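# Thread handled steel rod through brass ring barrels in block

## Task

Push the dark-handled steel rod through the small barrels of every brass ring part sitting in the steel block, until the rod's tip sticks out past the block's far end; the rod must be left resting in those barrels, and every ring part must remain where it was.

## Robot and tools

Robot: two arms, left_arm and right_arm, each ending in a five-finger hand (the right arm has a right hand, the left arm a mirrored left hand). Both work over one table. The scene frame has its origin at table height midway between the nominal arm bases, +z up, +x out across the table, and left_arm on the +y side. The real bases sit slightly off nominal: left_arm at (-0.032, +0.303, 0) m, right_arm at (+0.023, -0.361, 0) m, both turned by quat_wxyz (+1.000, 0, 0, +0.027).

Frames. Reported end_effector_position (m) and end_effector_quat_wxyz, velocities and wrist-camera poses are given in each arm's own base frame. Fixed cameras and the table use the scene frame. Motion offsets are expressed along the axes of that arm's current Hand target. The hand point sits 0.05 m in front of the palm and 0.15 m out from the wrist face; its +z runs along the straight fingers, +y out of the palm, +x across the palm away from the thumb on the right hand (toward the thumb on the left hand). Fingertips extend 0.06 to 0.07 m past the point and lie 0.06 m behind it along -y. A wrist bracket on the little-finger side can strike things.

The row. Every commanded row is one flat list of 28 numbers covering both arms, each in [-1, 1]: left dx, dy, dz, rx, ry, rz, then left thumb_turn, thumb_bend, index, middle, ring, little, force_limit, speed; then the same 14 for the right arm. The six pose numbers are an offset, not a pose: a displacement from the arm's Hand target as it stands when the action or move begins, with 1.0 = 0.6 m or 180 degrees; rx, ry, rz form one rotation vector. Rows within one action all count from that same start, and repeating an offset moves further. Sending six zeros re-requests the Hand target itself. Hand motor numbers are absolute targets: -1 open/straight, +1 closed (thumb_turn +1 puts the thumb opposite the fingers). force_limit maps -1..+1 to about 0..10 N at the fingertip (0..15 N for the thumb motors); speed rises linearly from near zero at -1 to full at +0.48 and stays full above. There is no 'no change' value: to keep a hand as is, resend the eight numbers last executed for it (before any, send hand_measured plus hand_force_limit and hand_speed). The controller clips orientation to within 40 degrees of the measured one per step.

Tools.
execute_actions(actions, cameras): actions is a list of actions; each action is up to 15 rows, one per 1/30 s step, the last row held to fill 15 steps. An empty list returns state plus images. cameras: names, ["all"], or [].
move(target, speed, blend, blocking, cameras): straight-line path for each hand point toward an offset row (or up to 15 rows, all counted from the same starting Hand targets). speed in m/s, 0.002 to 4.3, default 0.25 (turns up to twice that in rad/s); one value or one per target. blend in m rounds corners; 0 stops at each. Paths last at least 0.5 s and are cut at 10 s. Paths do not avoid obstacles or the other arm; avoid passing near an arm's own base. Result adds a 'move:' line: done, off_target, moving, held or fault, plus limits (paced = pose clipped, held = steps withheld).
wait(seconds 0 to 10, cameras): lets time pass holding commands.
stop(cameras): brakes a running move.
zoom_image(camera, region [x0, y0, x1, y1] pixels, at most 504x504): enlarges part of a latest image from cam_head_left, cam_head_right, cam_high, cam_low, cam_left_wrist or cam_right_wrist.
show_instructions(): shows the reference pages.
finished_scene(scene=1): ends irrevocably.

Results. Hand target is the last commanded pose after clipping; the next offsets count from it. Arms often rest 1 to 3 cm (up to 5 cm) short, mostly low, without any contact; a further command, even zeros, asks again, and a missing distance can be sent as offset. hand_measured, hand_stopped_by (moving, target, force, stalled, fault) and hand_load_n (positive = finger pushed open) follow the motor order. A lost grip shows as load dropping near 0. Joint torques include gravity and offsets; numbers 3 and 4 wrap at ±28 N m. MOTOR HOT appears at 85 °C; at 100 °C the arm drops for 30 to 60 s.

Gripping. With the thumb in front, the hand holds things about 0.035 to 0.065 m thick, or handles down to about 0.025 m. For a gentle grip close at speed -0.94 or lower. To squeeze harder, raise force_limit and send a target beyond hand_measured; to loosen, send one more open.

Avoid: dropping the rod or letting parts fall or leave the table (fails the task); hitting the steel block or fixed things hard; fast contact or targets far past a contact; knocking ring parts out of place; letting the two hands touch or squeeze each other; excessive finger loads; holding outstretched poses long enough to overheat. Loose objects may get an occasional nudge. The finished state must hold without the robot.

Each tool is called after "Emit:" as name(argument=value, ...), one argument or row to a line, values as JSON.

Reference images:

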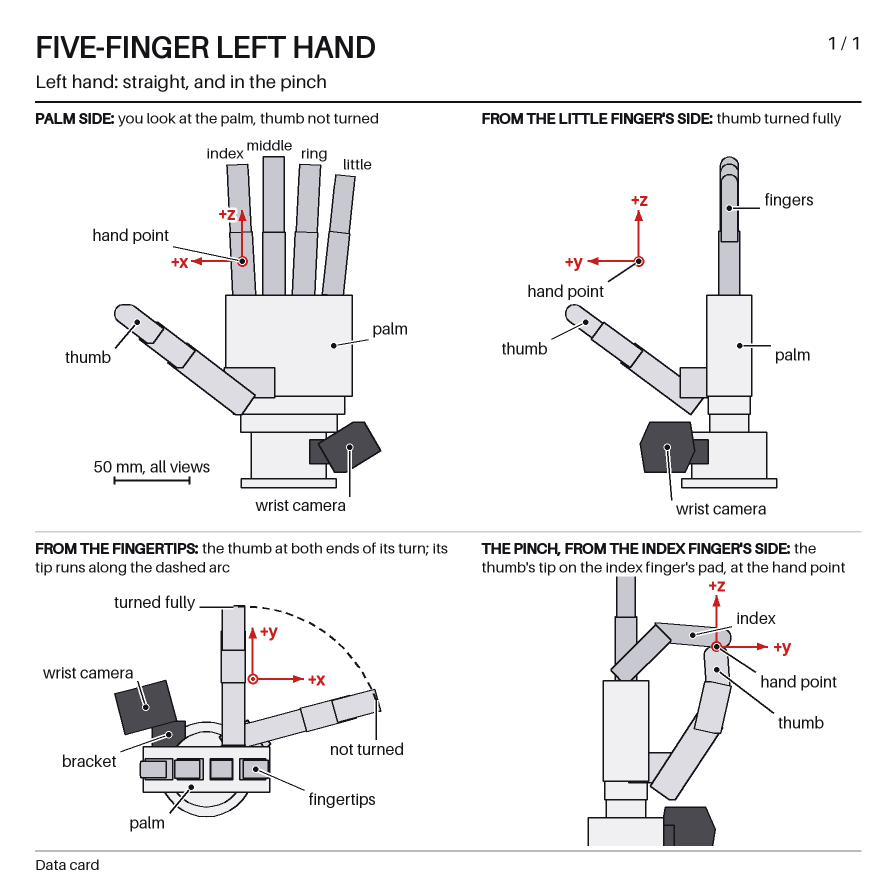

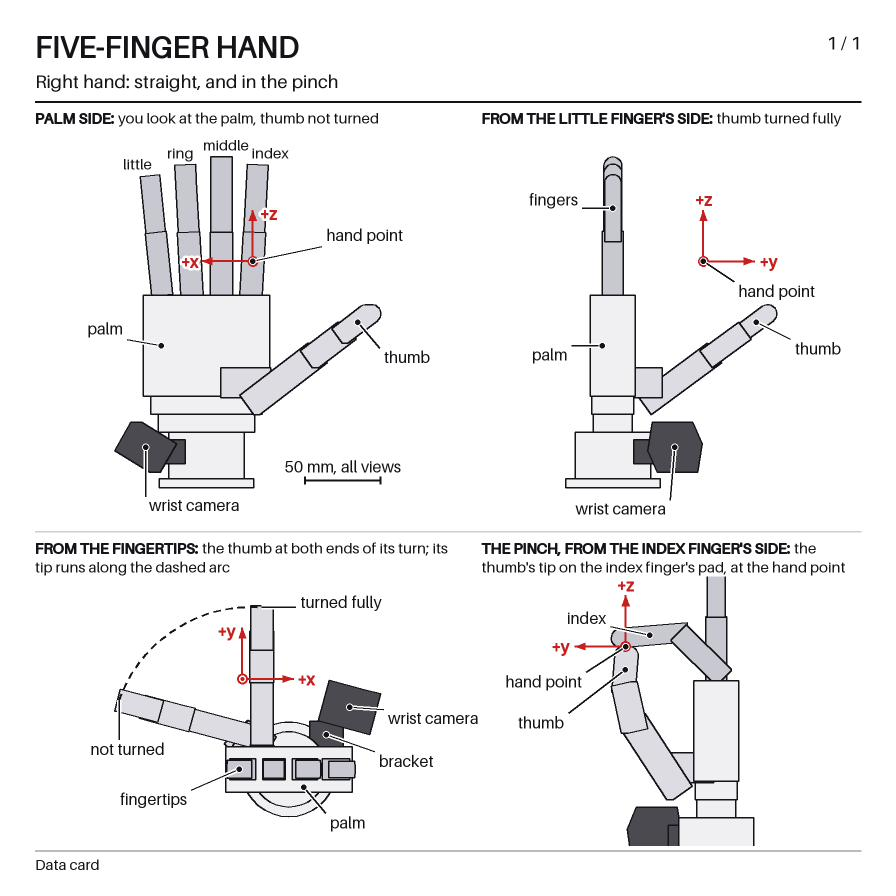

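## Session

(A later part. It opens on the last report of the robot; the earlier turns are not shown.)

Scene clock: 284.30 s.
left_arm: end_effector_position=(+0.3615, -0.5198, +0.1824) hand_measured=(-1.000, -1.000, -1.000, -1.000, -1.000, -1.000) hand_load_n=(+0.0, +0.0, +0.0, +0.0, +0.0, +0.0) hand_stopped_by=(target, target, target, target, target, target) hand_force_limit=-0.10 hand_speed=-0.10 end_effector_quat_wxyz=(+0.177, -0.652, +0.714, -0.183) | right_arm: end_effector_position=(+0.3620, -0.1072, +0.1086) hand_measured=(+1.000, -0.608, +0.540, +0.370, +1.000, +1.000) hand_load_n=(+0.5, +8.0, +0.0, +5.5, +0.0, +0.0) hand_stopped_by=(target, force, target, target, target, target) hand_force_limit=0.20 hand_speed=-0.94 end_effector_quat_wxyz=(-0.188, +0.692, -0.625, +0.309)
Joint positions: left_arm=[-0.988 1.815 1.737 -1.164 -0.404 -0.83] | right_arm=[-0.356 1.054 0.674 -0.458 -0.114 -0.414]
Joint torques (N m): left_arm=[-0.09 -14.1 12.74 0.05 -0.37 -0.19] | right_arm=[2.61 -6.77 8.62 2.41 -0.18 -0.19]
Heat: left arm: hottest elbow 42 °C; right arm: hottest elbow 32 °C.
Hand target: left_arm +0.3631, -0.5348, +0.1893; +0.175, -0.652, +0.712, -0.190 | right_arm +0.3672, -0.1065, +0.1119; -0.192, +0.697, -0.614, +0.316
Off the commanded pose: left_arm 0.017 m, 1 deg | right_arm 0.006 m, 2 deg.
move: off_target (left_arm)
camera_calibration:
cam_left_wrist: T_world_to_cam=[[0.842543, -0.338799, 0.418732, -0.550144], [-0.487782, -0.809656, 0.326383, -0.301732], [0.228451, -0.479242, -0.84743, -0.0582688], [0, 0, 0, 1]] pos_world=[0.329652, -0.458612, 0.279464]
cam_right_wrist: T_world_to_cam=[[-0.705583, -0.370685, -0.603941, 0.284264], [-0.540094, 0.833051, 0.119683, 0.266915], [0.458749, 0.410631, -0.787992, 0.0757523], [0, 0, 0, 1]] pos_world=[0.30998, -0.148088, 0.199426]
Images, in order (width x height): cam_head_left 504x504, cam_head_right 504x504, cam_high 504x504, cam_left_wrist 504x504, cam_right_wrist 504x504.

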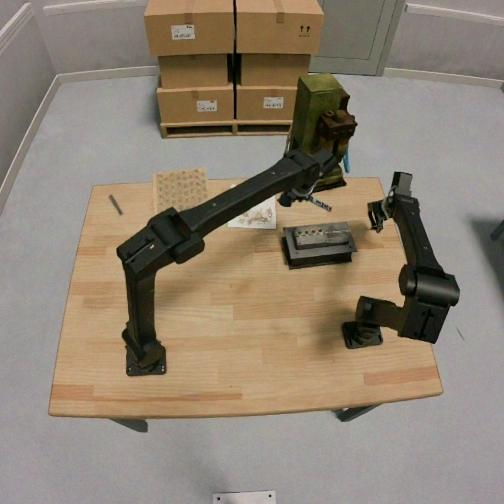

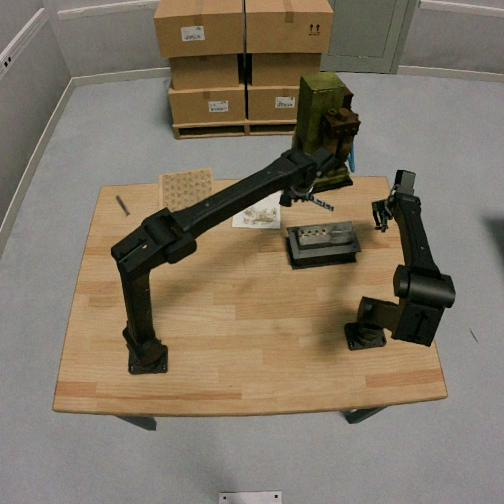

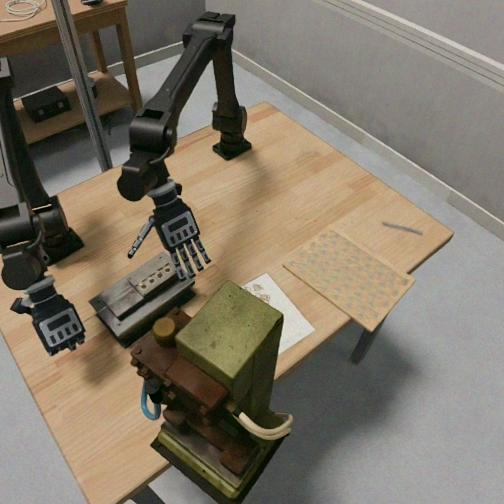

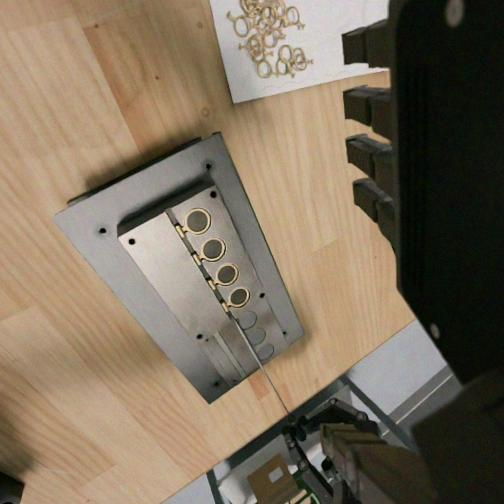

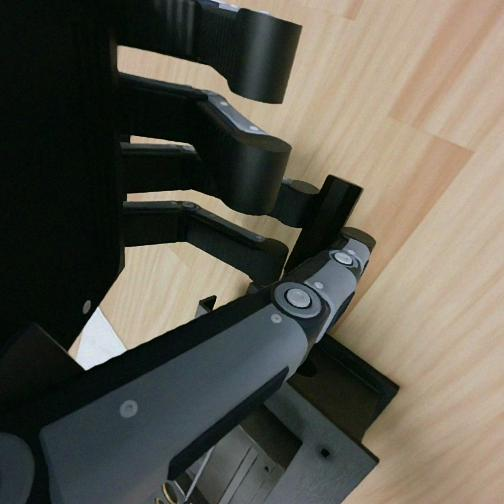

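Emit:
move(
  target=[0,0,0,0,0,0,-1,-1,-1,-1,-1,-1,-0.1,-0.1,0,0,0,0.00078,-0.0025,-0.00277,1,-0.04,0.54,0.37,1,1,0.2,-0.94],
  speed=0.03,
  cameras=["cam_head_left","cam_left_wrist","cam_right_wrist","cam_high"],
)

Emit:
zoom_image(
  camera="cam_left_wrist",
  region=[222, 307, 247, 332],
)

Emit:
zoom_image(
  camera="cam_left_wrist",
  region=[268, 386, 298, 421],
)

Emit:
zoom_image(
  camera="cam_right_wrist",
  region=[176, 480, 200, 504],
)

Emit:
zoom_image(
  camera="cam_high",
  region=[126, 280, 141, 295],
)

Scene clock: 289.83 s.
left_arm: end_effector_position=(+0.3615, -0.5198, +0.1824) hand_measured=(-1.000, -1.000, -1.000, -1.000, -1.000, -1.000) hand_load_n=(+0.0, -0.5, +0.0, +0.0, +0.0, +0.0) hand_stopped_by=(target, target, target, target, target, target) hand_force_limit=-0.10 hand_speed=-0.10 end_effector_quat_wxyz=(+0.177, -0.652, +0.714, -0.183) | right_arm: end_effector_position=(+0.3623, -0.1058, +0.1087) hand_measured=(+1.000, -0.608, +0.540, +0.370, +1.000, +1.000) hand_load_n=(+0.5, +7.5, +0.0, +5.5, +0.0, +0.0) hand_stopped_by=(target, force, target, target, target, target) hand_force_limit=0.20 hand_speed=-0.94 end_effector_quat_wxyz=(-0.191, +0.696, -0.620, +0.308)
Joint positions: left_arm=[-0.988 1.815 1.737 -1.164 -0.404 -0.83] | right_arm=[-0.356 1.054 0.674 -0.458 -0.124 -0.423]
Joint torques (N m): left_arm=[-0.09 -14.1 12.77 0.05 -0.36 -0.2] | right_arm=[2.37 -6.89 8.73 2.37 -0.2 -0.23]
Heat: left arm: hottest elbow 42 °C; right arm: hottest elbow 32 °C.
Hand target: left_arm +0.3631, -0.5348, +0.1893; +0.175, -0.652, +0.712, -0.190 | right_arm +0.3672, -0.1065, +0.1119; -0.194, +0.701, -0.610, +0.315
Off the commanded pose: left_arm 0.017 m, 1 deg | right_arm 0.006 m, 2 deg.
move: off_target (left_arm)
camera_calibration:
cam_left_wrist: T_world_to_cam=[[0.842543, -0.338799, 0.418732, -0.550144], [-0.487782, -0.809656, 0.326383, -0.301732], [0.228451, -0.479242, -0.84743, -0.0582688], [0, 0, 0, 1]] pos_world=[0.329652, -0.458612, 0.279464]
cam_right_wrist: T_world_to_cam=[[-0.699577, -0.379266, -0.605599, 0.282251], [-0.551403, 0.825571, 0.119944, 0.26919], [0.454474, 0.41784, -0.786679, 0.0772676], [0, 0, 0, 1]] pos_world=[0.310773, -0.147473, 0.199428]
Images, in order (width x height): cam_head_left 504x504, cam_high 504x504, cam_left_wrist 504x504, cam_right_wrist 504x504.

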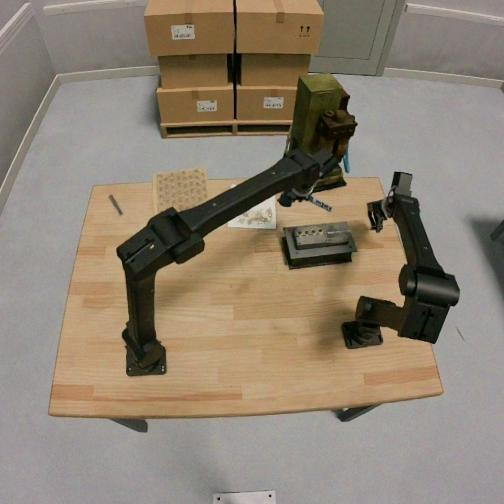

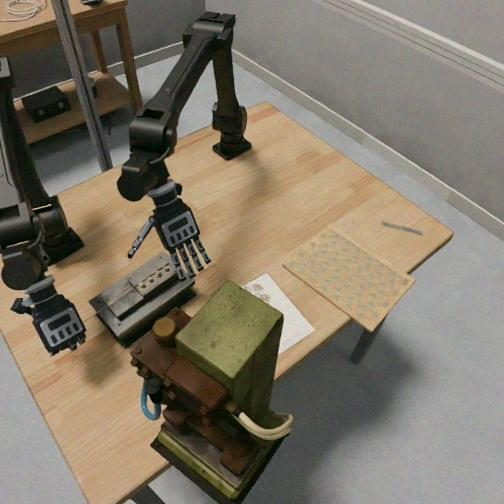

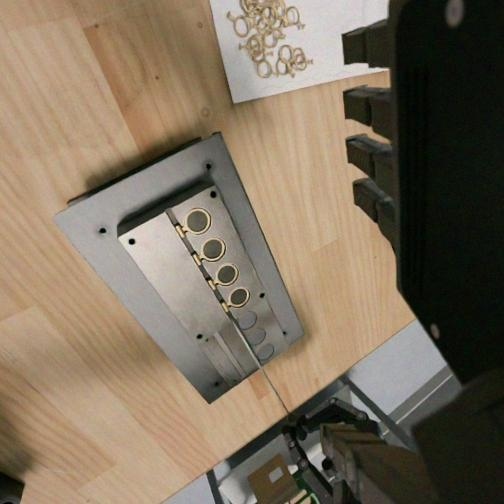

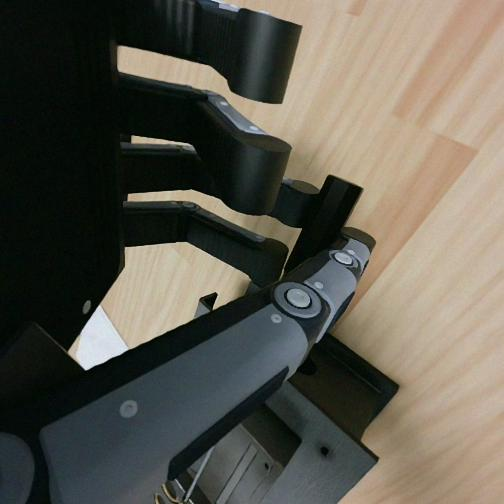

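Scaled by 20.160 from the camera's 504x504 image, which has a finer 720x720 frame.

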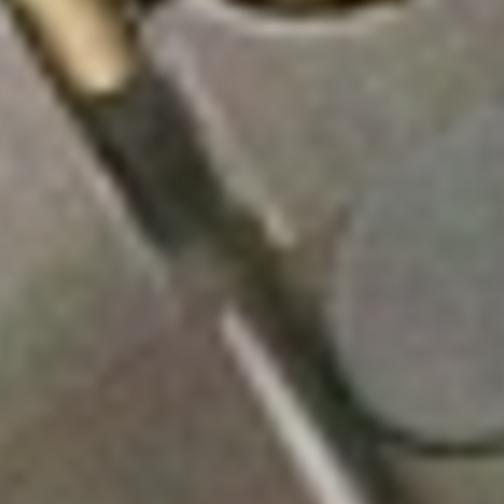

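Scaled by 14.400 from the camera's 504x504 image, which has a finer 720x720 frame.

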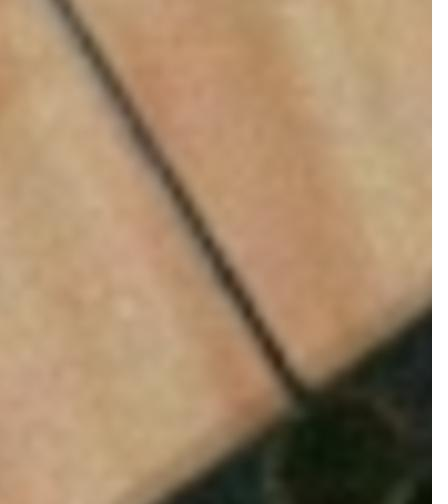

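Scaled by 21.000 from the camera's 504x504 image, which has a finer 720x720 frame.

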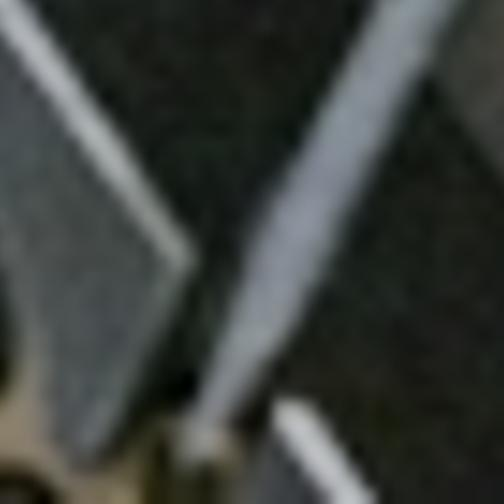

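Scaled by 33.600 from the camera's 504x504 image, which has a finer 720x720 frame.

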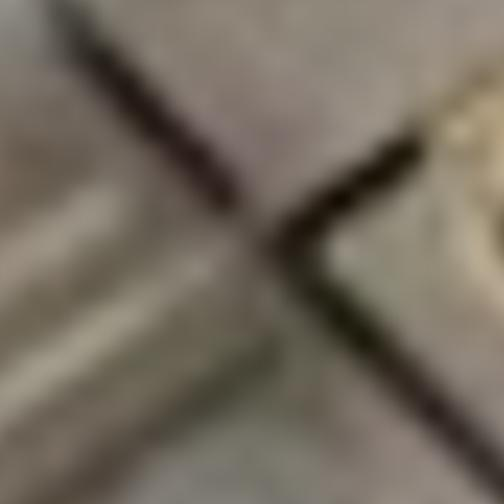

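Emit:
zoom_image(
  camera="cam_right_wrist",
  region=[178, 492, 190, 504],
)

Emit:
zoom_image(
  camera="cam_left_wrist",
  region=[225, 310, 241, 326],
)

Emit:
zoom_image(
  camera="cam_head_left",
  region=[310, 220, 340, 250],
)

Scaled by 42.000 from the camera's 504x504 image, which has a finer 720x720 frame.

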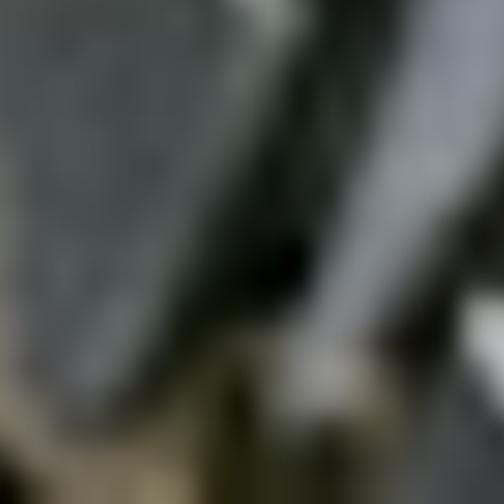

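Scaled by 31.500 from the camera's 504x504 image, which has a finer 720x720 frame.

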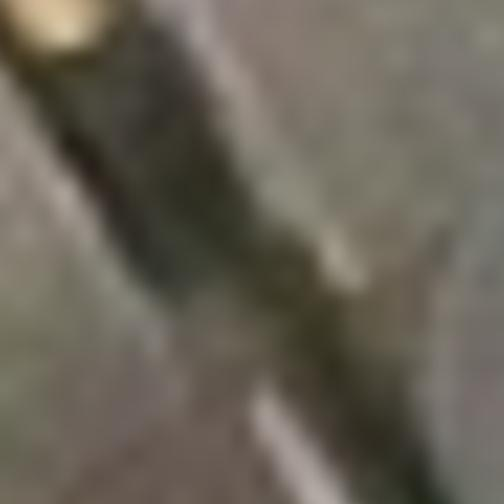

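Scaled by 16.800 from the camera's 504x504 image, which has a finer 720x720 frame.

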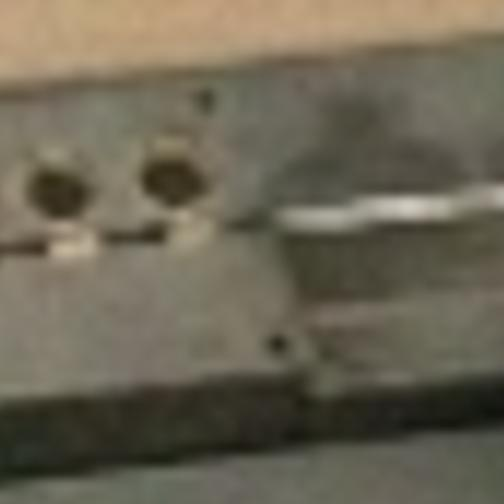

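Emit:
move(
  target=[0,0,0,0,0,0,-1,-1,-1,-1,-1,-1,-0.1,-0.1,-0.00034,0.00109,0.00121,-0.00022,0.0028,-0.00259,1,-0.04,0.54,0.37,1,1,0.2,-0.94],
  speed=0.03,
  cameras=["cam_left_wrist","cam_right_wrist"],
)

Emit:
zoom_image(
  camera="cam_left_wrist",
  region=[222, 307, 247, 332],
)

Emit:
zoom_image(
  camera="cam_right_wrist",
  region=[176, 480, 200, 504],
)

Scene clock: 293.43 s.
left_arm: end_effector_position=(+0.3615, -0.5198, +0.1824) hand_measured=(-1.000, -1.000, -1.000, -1.000, -1.000, -1.000) hand_load_n=(+0.0, -0.5, +0.0, +0.0, +0.0, +0.0) hand_stopped_by=(target, target, target, target, target, target) hand_force_limit=-0.10 hand_speed=-0.10 end_effector_quat_wxyz=(+0.177, -0.652, +0.714, -0.183) | right_arm: end_effector_position=(+0.3631, -0.1076, +0.1092) hand_measured=(+1.000, -0.608, +0.540, +0.370, +1.000, +1.000) hand_load_n=(+0.5, +8.0, +0.0, +5.5, +0.0, +0.0) hand_stopped_by=(target, force, target, target, target, target) hand_force_limit=0.20 hand_speed=-0.94 end_effector_quat_wxyz=(-0.189, +0.696, -0.619, +0.311)
Joint positions: left_arm=[-0.988 1.815 1.737 -1.164 -0.404 -0.83] | right_arm=[-0.356 1.054 0.674 -0.453 -0.118 -0.426]
Joint torques (N m): left_arm=[-0.09 -14.1 12.78 0.05 -0.36 -0.2] | right_arm=[2.9 -6.83 8.35 2.43 0.1 -0.23]
Heat: left arm: hottest elbow 42 °C; right arm: hottest elbow 32 °C.
Hand target: left_arm +0.3631, -0.5348, +0.1893; +0.175, -0.652, +0.712, -0.190 | right_arm +0.3672, -0.1065, +0.1109; -0.190, +0.702, -0.608, +0.319
Off the commanded pose: left_arm 0.017 m, 1 deg | right_arm 0.005 m, 2 deg.
move: off_target (left_arm)
camera_calibration:
cam_left_wrist: T_world_to_cam=[[0.842543, -0.338799, 0.418732, -0.550144], [-0.487782, -0.809656, 0.326383, -0.301732], [0.228451, -0.479242, -0.84743, -0.0582688], [0, 0, 0, 1]] pos_world=[0.329652, -0.458612, 0.279464]
cam_right_wrist: T_world_to_cam=[[-0.698734, -0.38244, -0.604574, 0.281612], [-0.549918, 0.827676, 0.111996, 0.271536], [0.457559, 0.410722, -0.788636, 0.0763101], [0, 0, 0, 1]] pos_world=[0.311178, -0.148386, 0.200025]
Images, in order (width x height): cam_left_wrist 504x504, cam_right_wrist 504x504.

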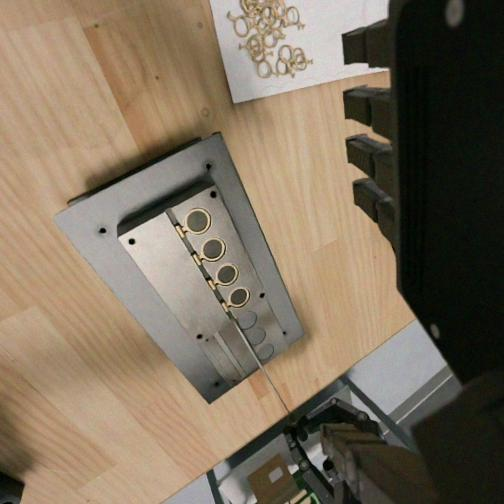

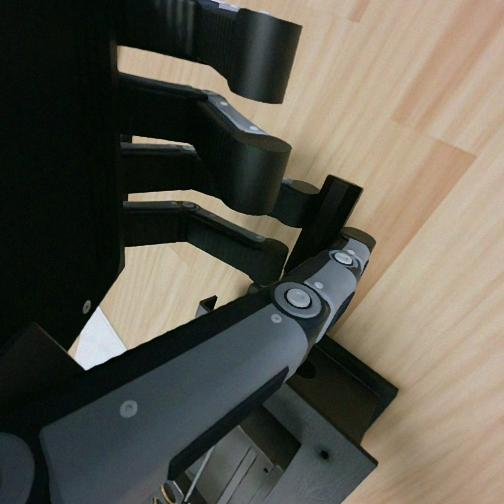

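Scaled by 20.160 from the camera's 504x504 image, which has a finer 720x720 frame.

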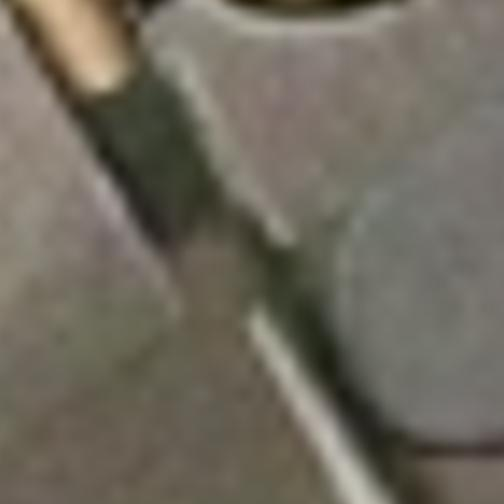

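Scaled by 21.000 from the camera's 504x504 image, which has a finer 720x720 frame.

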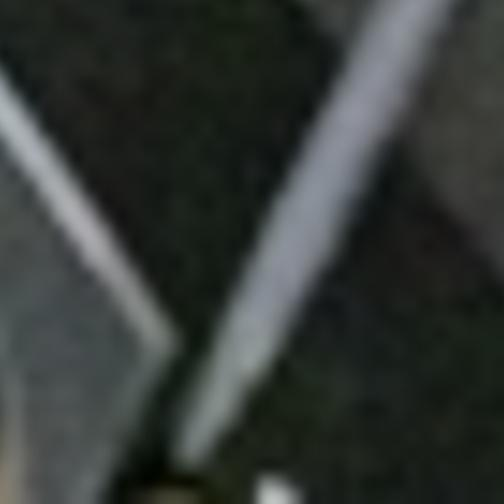

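Emit:
move(
  target=[0,0,0,0,0,0,-1,-1,-1,-1,-1,-1,-0.1,-0.1,0,0,0,0,0,-0.00288,1,-0.04,0.54,0.37,1,1,0.2,-0.94],
  speed=0.03,
  cameras=["cam_left_wrist","cam_right_wrist","cam_head_left","cam_high"],
)

Emit:
zoom_image(
  camera="cam_left_wrist",
  region=[222, 307, 247, 332],
)

Emit:
zoom_image(
  camera="cam_right_wrist",
  region=[176, 480, 200, 504],
)

Emit:
zoom_image(
  camera="cam_left_wrist",
  region=[268, 386, 298, 421],
)

Emit:
zoom_image(
  camera="cam_high",
  region=[126, 280, 141, 295],
)

Emit:
zoom_image(
  camera="cam_head_left",
  region=[310, 220, 340, 250],
)

Scene clock: 295.70 s.
left_arm: end_effector_position=(+0.3615, -0.5198, +0.1824) hand_measured=(-1.000, -1.000, -1.000, -1.000, -1.000, -1.000) hand_load_n=(+0.0, +0.0, +0.0, +0.0, +0.0, +0.0) hand_stopped_by=(target, target, target, target, target, target) hand_force_limit=-0.10 hand_speed=-0.10 end_effector_quat_wxyz=(+0.177, -0.652, +0.714, -0.183) | right_arm: end_effector_position=(+0.3628, -0.1083, +0.1091) hand_measured=(+1.000, -0.608, +0.540, +0.370, +1.000, +1.000) hand_load_n=(+0.5, +7.5, +0.0, +5.5, +0.0, +0.0) hand_stopped_by=(target, force, target, target, target, target) hand_force_limit=0.20 hand_speed=-0.94 end_effector_quat_wxyz=(-0.187, +0.698, -0.617, +0.312)
Joint positions: left_arm=[-0.988 1.815 1.737 -1.164 -0.404 -0.83] | right_arm=[-0.356 1.054 0.674 -0.453 -0.116 -0.433]
Joint torques (N m): left_arm=[-0.09 -14.1 12.77 0.05 -0.36 -0.19] | right_arm=[3.14 -6.95 8.39 2.5 0.11 -0.23]
Heat: left arm: hottest elbow 42 °C; right arm: hottest elbow 32 °C.
Hand target: left_arm +0.3631, -0.5348, +0.1893; +0.175, -0.652, +0.712, -0.190 | right_arm +0.3671, -0.1065, +0.1108; -0.188, +0.705, -0.605, +0.320
Off the commanded pose: left_arm 0.017 m, 1 deg | right_arm 0.005 m, 2 deg.
move: off_target (left_arm)
camera_calibration:
cam_left_wrist: T_world_to_cam=[[0.842543, -0.338799, 0.418732, -0.550144], [-0.487782, -0.809656, 0.326383, -0.301732], [0.228451, -0.479242, -0.84743, -0.0582688], [0, 0, 0, 1]] pos_world=[0.329652, -0.458612, 0.279464]
cam_right_wrist: T_world_to_cam=[[-0.697844, -0.389011, -0.601402, 0.279773], [-0.553346, 0.825943, 0.107828, 0.273617], [0.454777, 0.40803, -0.791637, 0.0777725], [0, 0, 0, 1]] pos_world=[0.311273, -0.148891, 0.20032]
Images, in order (width x height): cam_head_left 504x504, cam_high 504x504, cam_left_wrist 504x504, cam_right_wrist 504x504.

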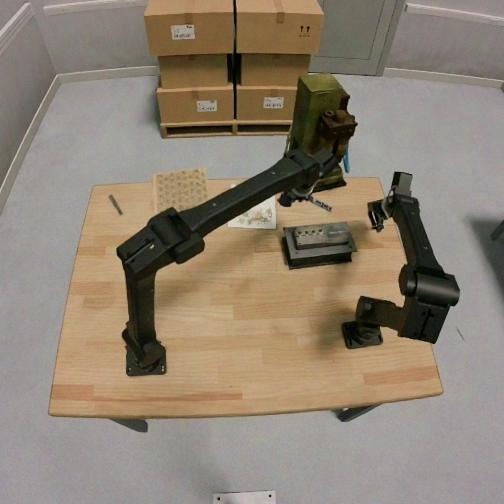

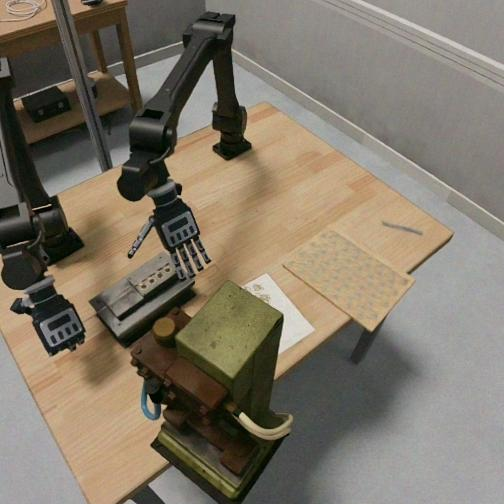

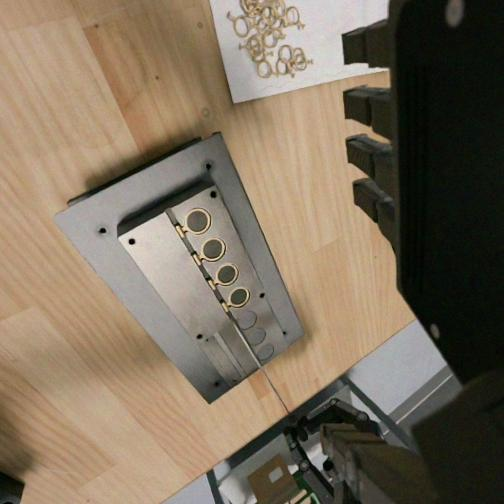

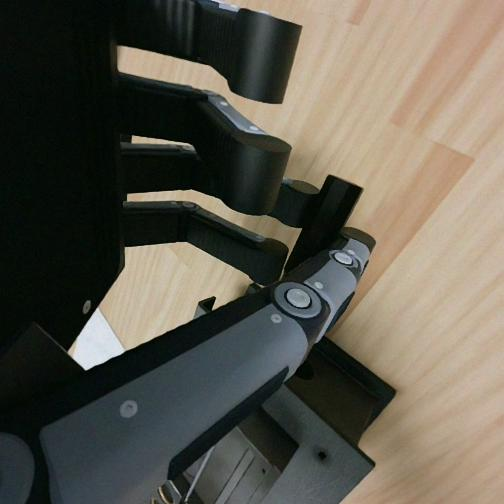

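Scaled by 20.160 from the camera's 504x504 image, which has a finer 720x720 frame.

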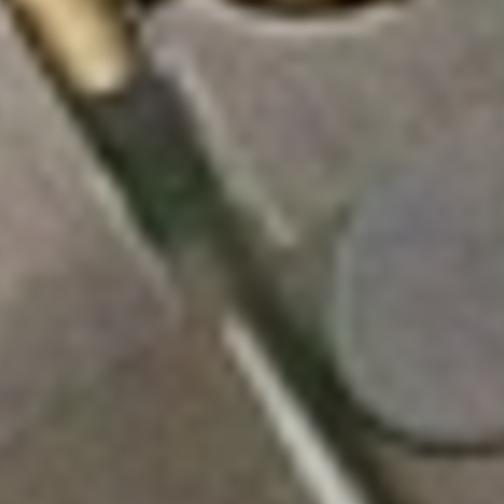

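Scaled by 21.000 from the camera's 504x504 image, which has a finer 720x720 frame.

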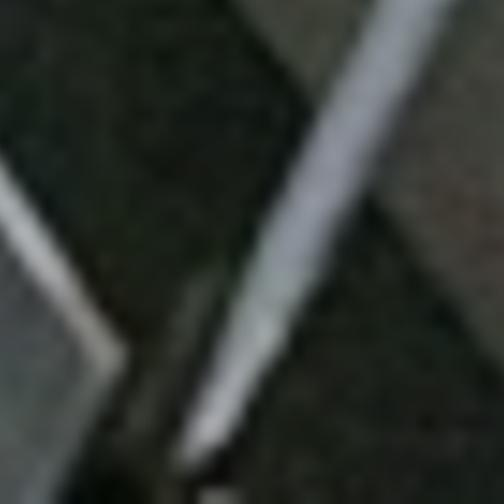

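Scaled by 14.400 from the camera's 504x504 image, which has a finer 720x720 frame.

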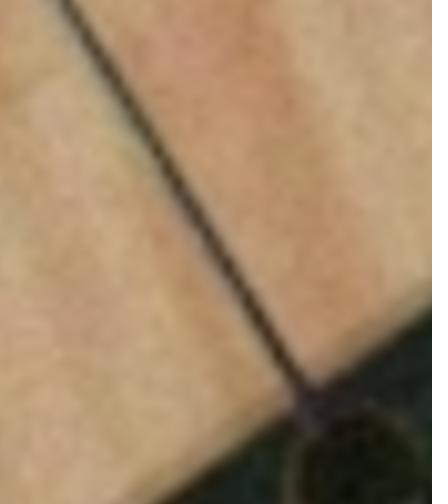

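Scaled by 33.600 from the camera's 504x504 image, which has a finer 720x720 frame.

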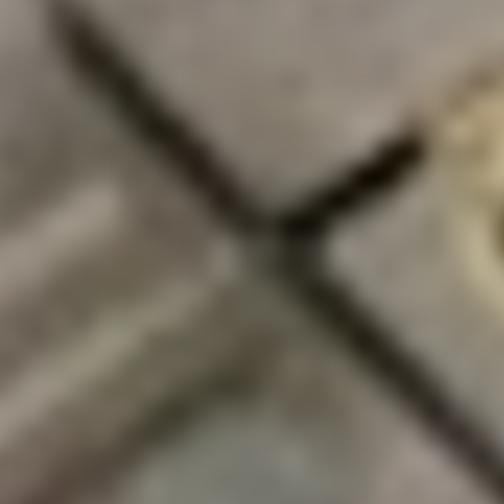

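Scaled by 16.800 from the camera's 504x504 image, which has a finer 720x720 frame.

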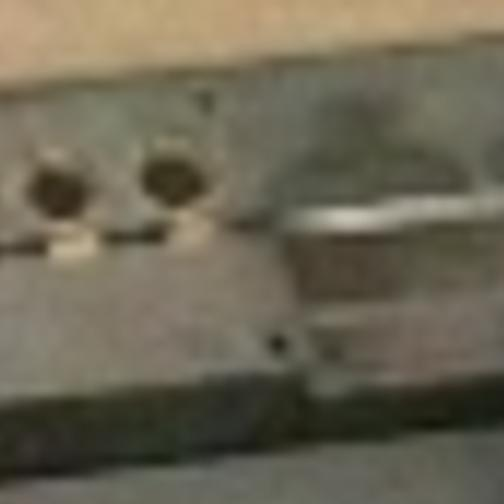

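Emit:
move(
  target=[0,0,0,0,0,0,-1,-1,-1,-1,-1,-1,-0.1,-0.1,-0.00976,-0.00172,-0.00147,0,0,0,1,-0.04,0.54,0.37,1,1,0.2,-0.94],
  speed=0.02,
  cameras=["cam_left_wrist","cam_right_wrist"],
)

Emit:
zoom_image(
  camera="cam_left_wrist",
  region=[222, 307, 247, 332],
)

Emit:
zoom_image(
  camera="cam_right_wrist",
  region=[176, 480, 200, 504],
)

Emit:
zoom_image(
  camera="cam_left_wrist",
  region=[268, 386, 298, 421],
)

Scene clock: 297.80 s.
left_arm: end_effector_position=(+0.3615, -0.5198, +0.1824) hand_measured=(-1.000, -1.000, -1.000, -1.000, -1.000, -1.000) hand_load_n=(+0.0, +0.0, +0.0, +0.0, -0.5, +0.0) hand_stopped_by=(target, target, target, target, target, target) hand_force_limit=-0.10 hand_speed=-0.10 end_effector_quat_wxyz=(+0.177, -0.652, +0.714, -0.183) | right_arm: end_effector_position=(+0.3641, -0.1043, +0.1089) hand_measured=(+1.000, -0.608, +0.540, +0.370, +1.000, +1.000) hand_load_n=(+0.5, +8.0, +0.0, +5.5, +0.0, +0.0) hand_stopped_by=(target, force, target, target, target, target) hand_force_limit=0.20 hand_speed=-0.94 end_effector_quat_wxyz=(-0.185, +0.702, -0.613, +0.313)
Joint positions: left_arm=[-0.988 1.815 1.737 -1.164 -0.404 -0.83] | right_arm=[-0.338 1.054 0.674 -0.453 -0.104 -0.434]
Joint torques (N m): left_arm=[-0.09 -14.04 12.75 0.05 -0.36 -0.19] | right_arm=[3.43 -7.53 7.98 2.39 0.11 -0.06]
Heat: left arm: hottest elbow 42 °C; right arm: hottest elbow 32 °C.
Hand target: left_arm +0.3631, -0.5348, +0.1893; +0.175, -0.652, +0.712, -0.190 | right_arm +0.3669, -0.1005, +0.1108; -0.188, +0.705, -0.605, +0.320
Off the commanded pose: left_arm 0.017 m, 1 deg | right_arm 0.005 m, 1 deg.
move: off_target (left_arm)
camera_calibration:
cam_left_wrist: T_world_to_cam=[[0.842543, -0.338799, 0.418732, -0.550144], [-0.487782, -0.809656, 0.326383, -0.301732], [0.228451, -0.479242, -0.84743, -0.0582688], [0, 0, 0, 1]] pos_world=[0.329652, -0.458612, 0.279464]
cam_right_wrist: T_world_to_cam=[[-0.69602, -0.401223, -0.595462, 0.279448], [-0.560896, 0.821574, 0.10204, 0.273895], [0.448275, 0.405014, -0.796877, 0.0780015], [0, 0, 0, 1]] pos_world=[0.313162, -0.144495, 0.20061]
Images, in order (width x height): cam_left_wrist 504x504, cam_right_wrist 504x504.

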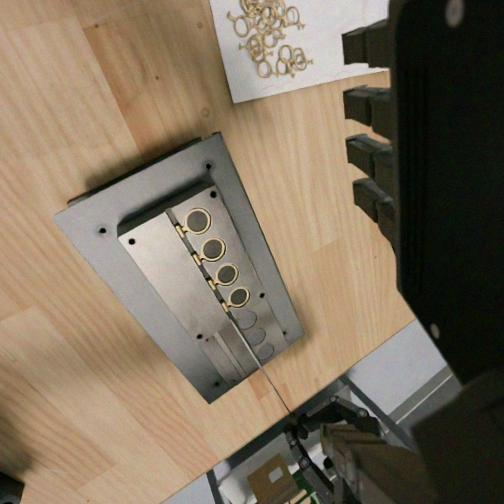

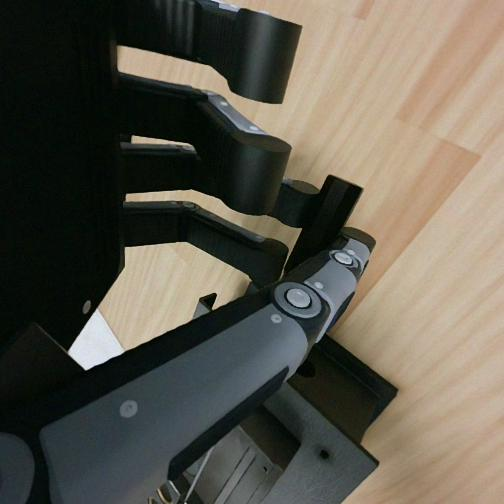

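Scaled by 20.160 from the camera's 504x504 image, which has a finer 720x720 frame.

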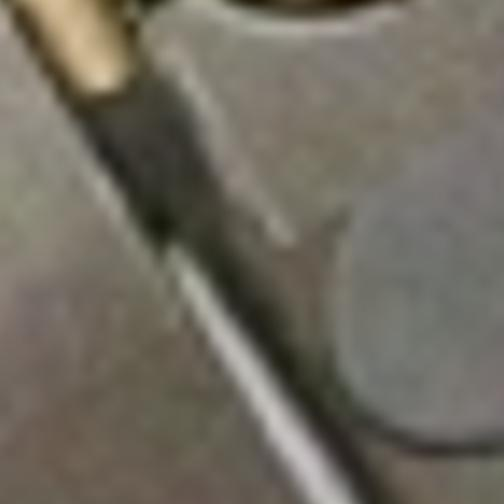

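Scaled by 21.000 from the camera's 504x504 image, which has a finer 720x720 frame.

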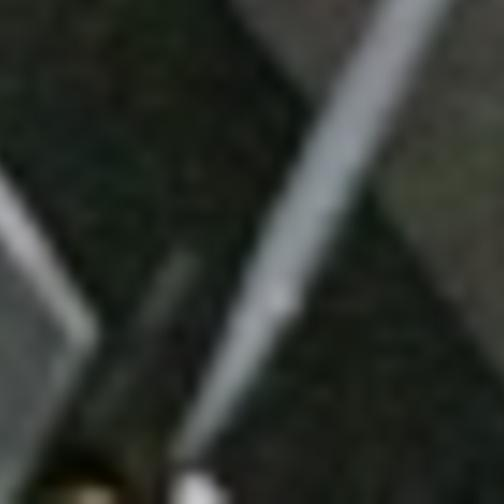

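Scaled by 14.400 from the camera's 504x504 image, which has a finer 720x720 frame.

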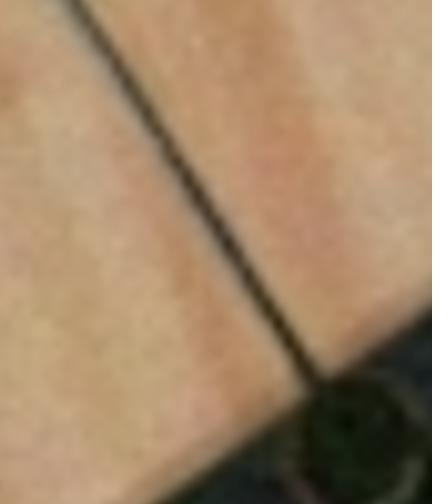

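Emit:
move(
  target=[0,0,0,0,0,0,-1,-1,-1,-1,-1,-1,-0.1,-0.1,0,0,0,0,0,0.0086,1,-0.04,0.54,0.37,1,1,0.2,-0.94],
  speed=0.02,
  cameras=["cam_left_wrist","cam_right_wrist"],
)

Emit:
zoom_image(
  camera="cam_left_wrist",
  region=[222, 307, 247, 332],
)

Emit:
zoom_image(
  camera="cam_right_wrist",
  region=[176, 480, 200, 504],
)

Scene clock: 299.63 s.
left_arm: end_effector_position=(+0.3615, -0.5198, +0.1824) hand_measured=(-1.000, -1.000, -1.000, -1.000, -1.000, -1.000) hand_load_n=(+0.0, +0.0, +0.0, +0.0, +0.0, +0.0) hand_stopped_by=(target, target, target, target, target, target) hand_force_limit=-0.10 hand_speed=-0.10 end_effector_quat_wxyz=(+0.177, -0.652, +0.714, -0.183) | right_arm: end_effector_position=(+0.3641, -0.1041, +0.1089) hand_measured=(+1.000, -0.608, +0.540, +0.370, +1.000, +1.000) hand_load_n=(+0.5, +8.0, +0.0, +5.5, +0.0, +0.0) hand_stopped_by=(target, force, target, target, target, target) hand_force_limit=0.20 hand_speed=-0.94 end_effector_quat_wxyz=(-0.185, +0.701, -0.614, +0.313)
Joint positions: left_arm=[-0.988 1.815 1.737 -1.164 -0.404 -0.83] | right_arm=[-0.338 1.054 0.674 -0.453 -0.104 -0.431]
Joint torques (N m): left_arm=[-0.09 -14.1 12.75 0.05 -0.37 -0.19] | right_arm=[2.84 -7.24 8.01 2.4 -0.08 0.15]
Heat: left arm: hottest elbow 42 °C; right arm: hottest elbow 32 °C.
Hand target: left_arm +0.3631, -0.5348, +0.1893; +0.175, -0.652, +0.712, -0.190 | right_arm +0.3669, -0.1004, +0.1108; -0.192, +0.696, -0.614, +0.317
Off the commanded pose: left_arm 0.017 m, 1 deg | right_arm 0.005 m, 1 deg.
move: off_target (left_arm)
camera_calibration:
cam_left_wrist: T_world_to_cam=[[0.842543, -0.338799, 0.418732, -0.550144], [-0.487782, -0.809656, 0.326383, -0.301732], [0.228451, -0.479242, -0.84743, -0.0582688], [0, 0, 0, 1]] pos_world=[0.329652, -0.458612, 0.279464]
cam_right_wrist: T_world_to_cam=[[-0.696669, -0.3985, -0.596532, 0.280172], [-0.559127, 0.8226, 0.103466, 0.273075], [0.449476, 0.405619, -0.795892, 0.0774401], [0, 0, 0, 1]] pos_world=[0.313064, -0.144394, 0.200512]
Images, in order (width x height): cam_left_wrist 504x504, cam_right_wrist 504x504.

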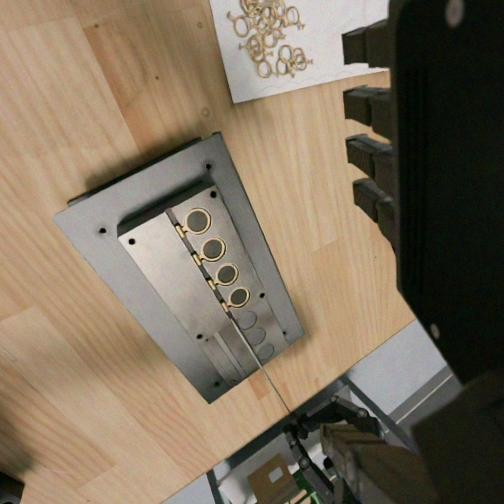

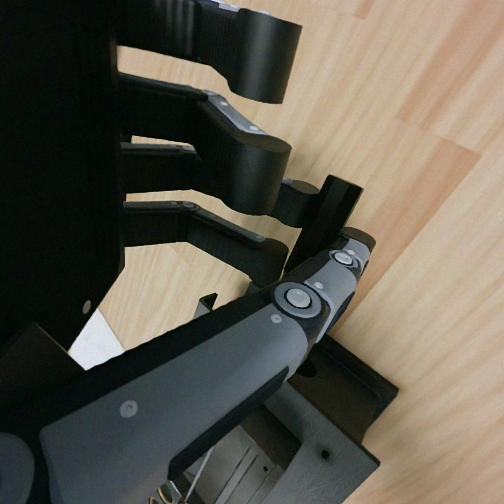

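Scaled by 20.160 from the camera's 504x504 image, which has a finer 720x720 frame.

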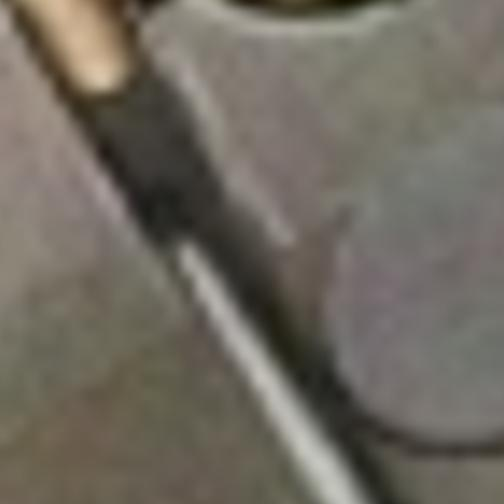

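Scaled by 21.000 from the camera's 504x504 image, which has a finer 720x720 frame.

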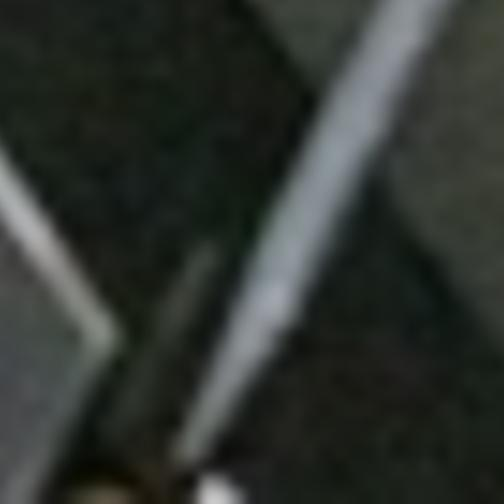

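Emit:
move(
  target=[0,0,0,0,0,0,-1,-1,-1,-1,-1,-1,-0.1,-0.1,0,0,0,0,0,0.0020,1,-0.04,0.54,0.37,1,1,0.2,-0.94],
  speed=0.02,
  cameras=["cam_left_wrist","cam_right_wrist","cam_head_left"],
)

Emit:
zoom_image(
  camera="cam_left_wrist",
  region=[222, 307, 247, 332],
)

Emit:
zoom_image(
  camera="cam_right_wrist",
  region=[176, 480, 200, 504],
)

Emit:
zoom_image(
  camera="cam_head_left",
  region=[310, 220, 340, 250],
)

Scene clock: 300.53 s.
left_arm: end_effector_position=(+0.3615, -0.5198, +0.1824) hand_measured=(-1.000, -1.000, -1.000, -1.000, -1.000, -1.000) hand_load_n=(+0.0, +0.0, +0.0, +0.0, +0.0, +0.0) hand_stopped_by=(target, target, target, target, target, target) hand_force_limit=-0.10 hand_speed=-0.10 end_effector_quat_wxyz=(+0.177, -0.652, +0.714, -0.183) | right_arm: end_effector_position=(+0.3642, -0.1038, +0.1089) hand_measured=(+1.000, -0.608, +0.540, +0.370, +1.000, +1.000) hand_load_n=(+1.0, +7.5, +0.0, +5.5, +0.0, +0.5) hand_stopped_by=(target, force, target, target, target, target) hand_force_limit=0.20 hand_speed=-0.94 end_effector_quat_wxyz=(-0.186, +0.699, -0.615, +0.312)
Joint positions: left_arm=[-0.988 1.815 1.737 -1.164 -0.404 -0.83] | right_arm=[-0.338 1.054 0.674 -0.453 -0.104 -0.425]
Joint torques (N m): left_arm=[-0.03 -14.1 12.75 0.05 -0.36 -0.19] | right_arm=[2.55 -7.47 7.97 2.41 -0.12 0.14]
Heat: left arm: hottest elbow 42 °C; right arm: hottest elbow 32 °C.
Hand target: left_arm +0.3631, -0.5348, +0.1893; +0.175, -0.652, +0.712, -0.190 | right_arm +0.3669, -0.1004, +0.1108; -0.193, +0.694, -0.617, +0.317
Off the commanded pose: left_arm 0.017 m, 1 deg | right_arm 0.005 m, 1 deg.
move: off_target (left_arm)
camera_calibration:
cam_left_wrist: T_world_to_cam=[[0.842543, -0.338799, 0.418732, -0.550144], [-0.487782, -0.809656, 0.326383, -0.301732], [0.228451, -0.479242, -0.84743, -0.0582688], [0, 0, 0, 1]] pos_world=[0.329652, -0.458612, 0.279464]
cam_right_wrist: T_world_to_cam=[[-0.697825, -0.393617, -0.59842, 0.281572], [-0.555979, 0.8244, 0.106076, 0.271617], [0.451584, 0.406731, -0.79413, 0.0764722], [0, 0, 0, 1]] pos_world=[0.312968, -0.144193, 0.200415]
Images, in order (width x height): cam_head_left 504x504, cam_left_wrist 504x504, cam_right_wrist 504x504.

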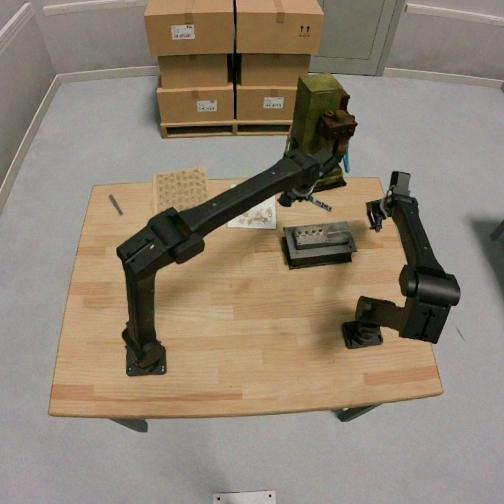

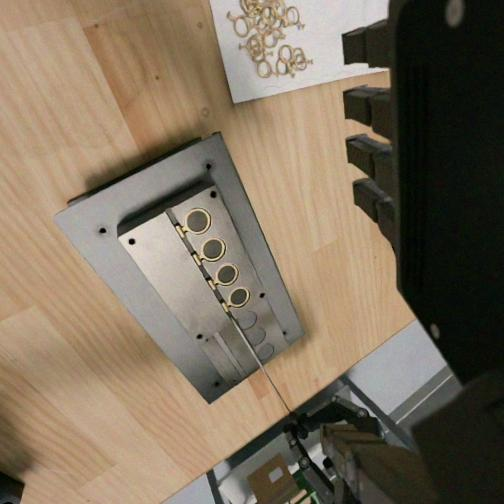

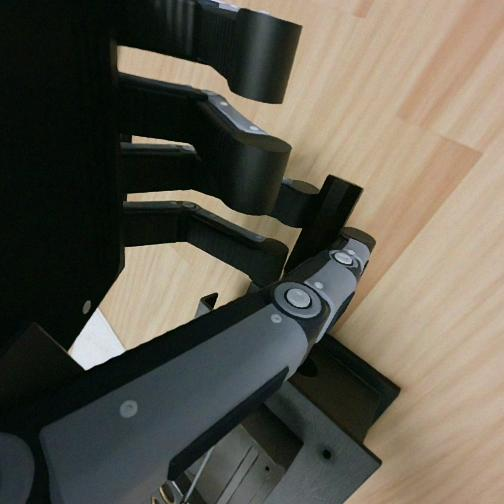

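Scaled by 20.160 from the camera's 504x504 image, which has a finer 720x720 frame.

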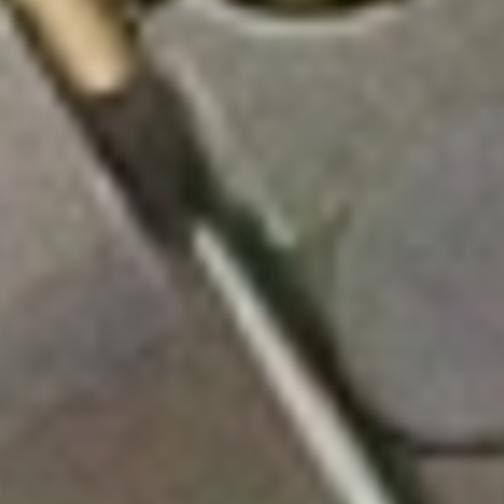

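Scaled by 21.000 from the camera's 504x504 image, which has a finer 720x720 frame.

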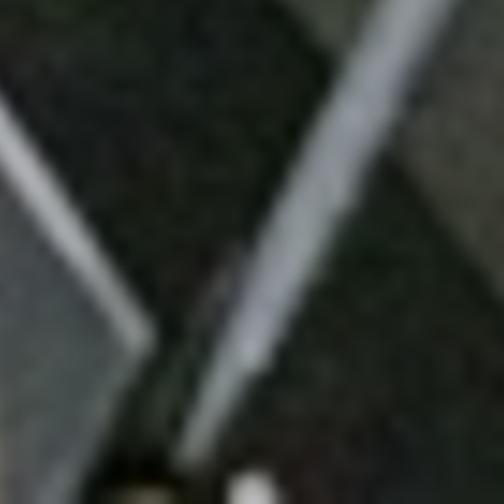

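Scaled by 16.800 from the camera's 504x504 image, which has a finer 720x720 frame.

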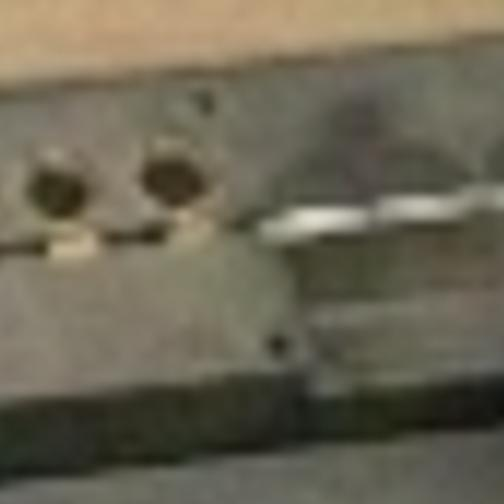

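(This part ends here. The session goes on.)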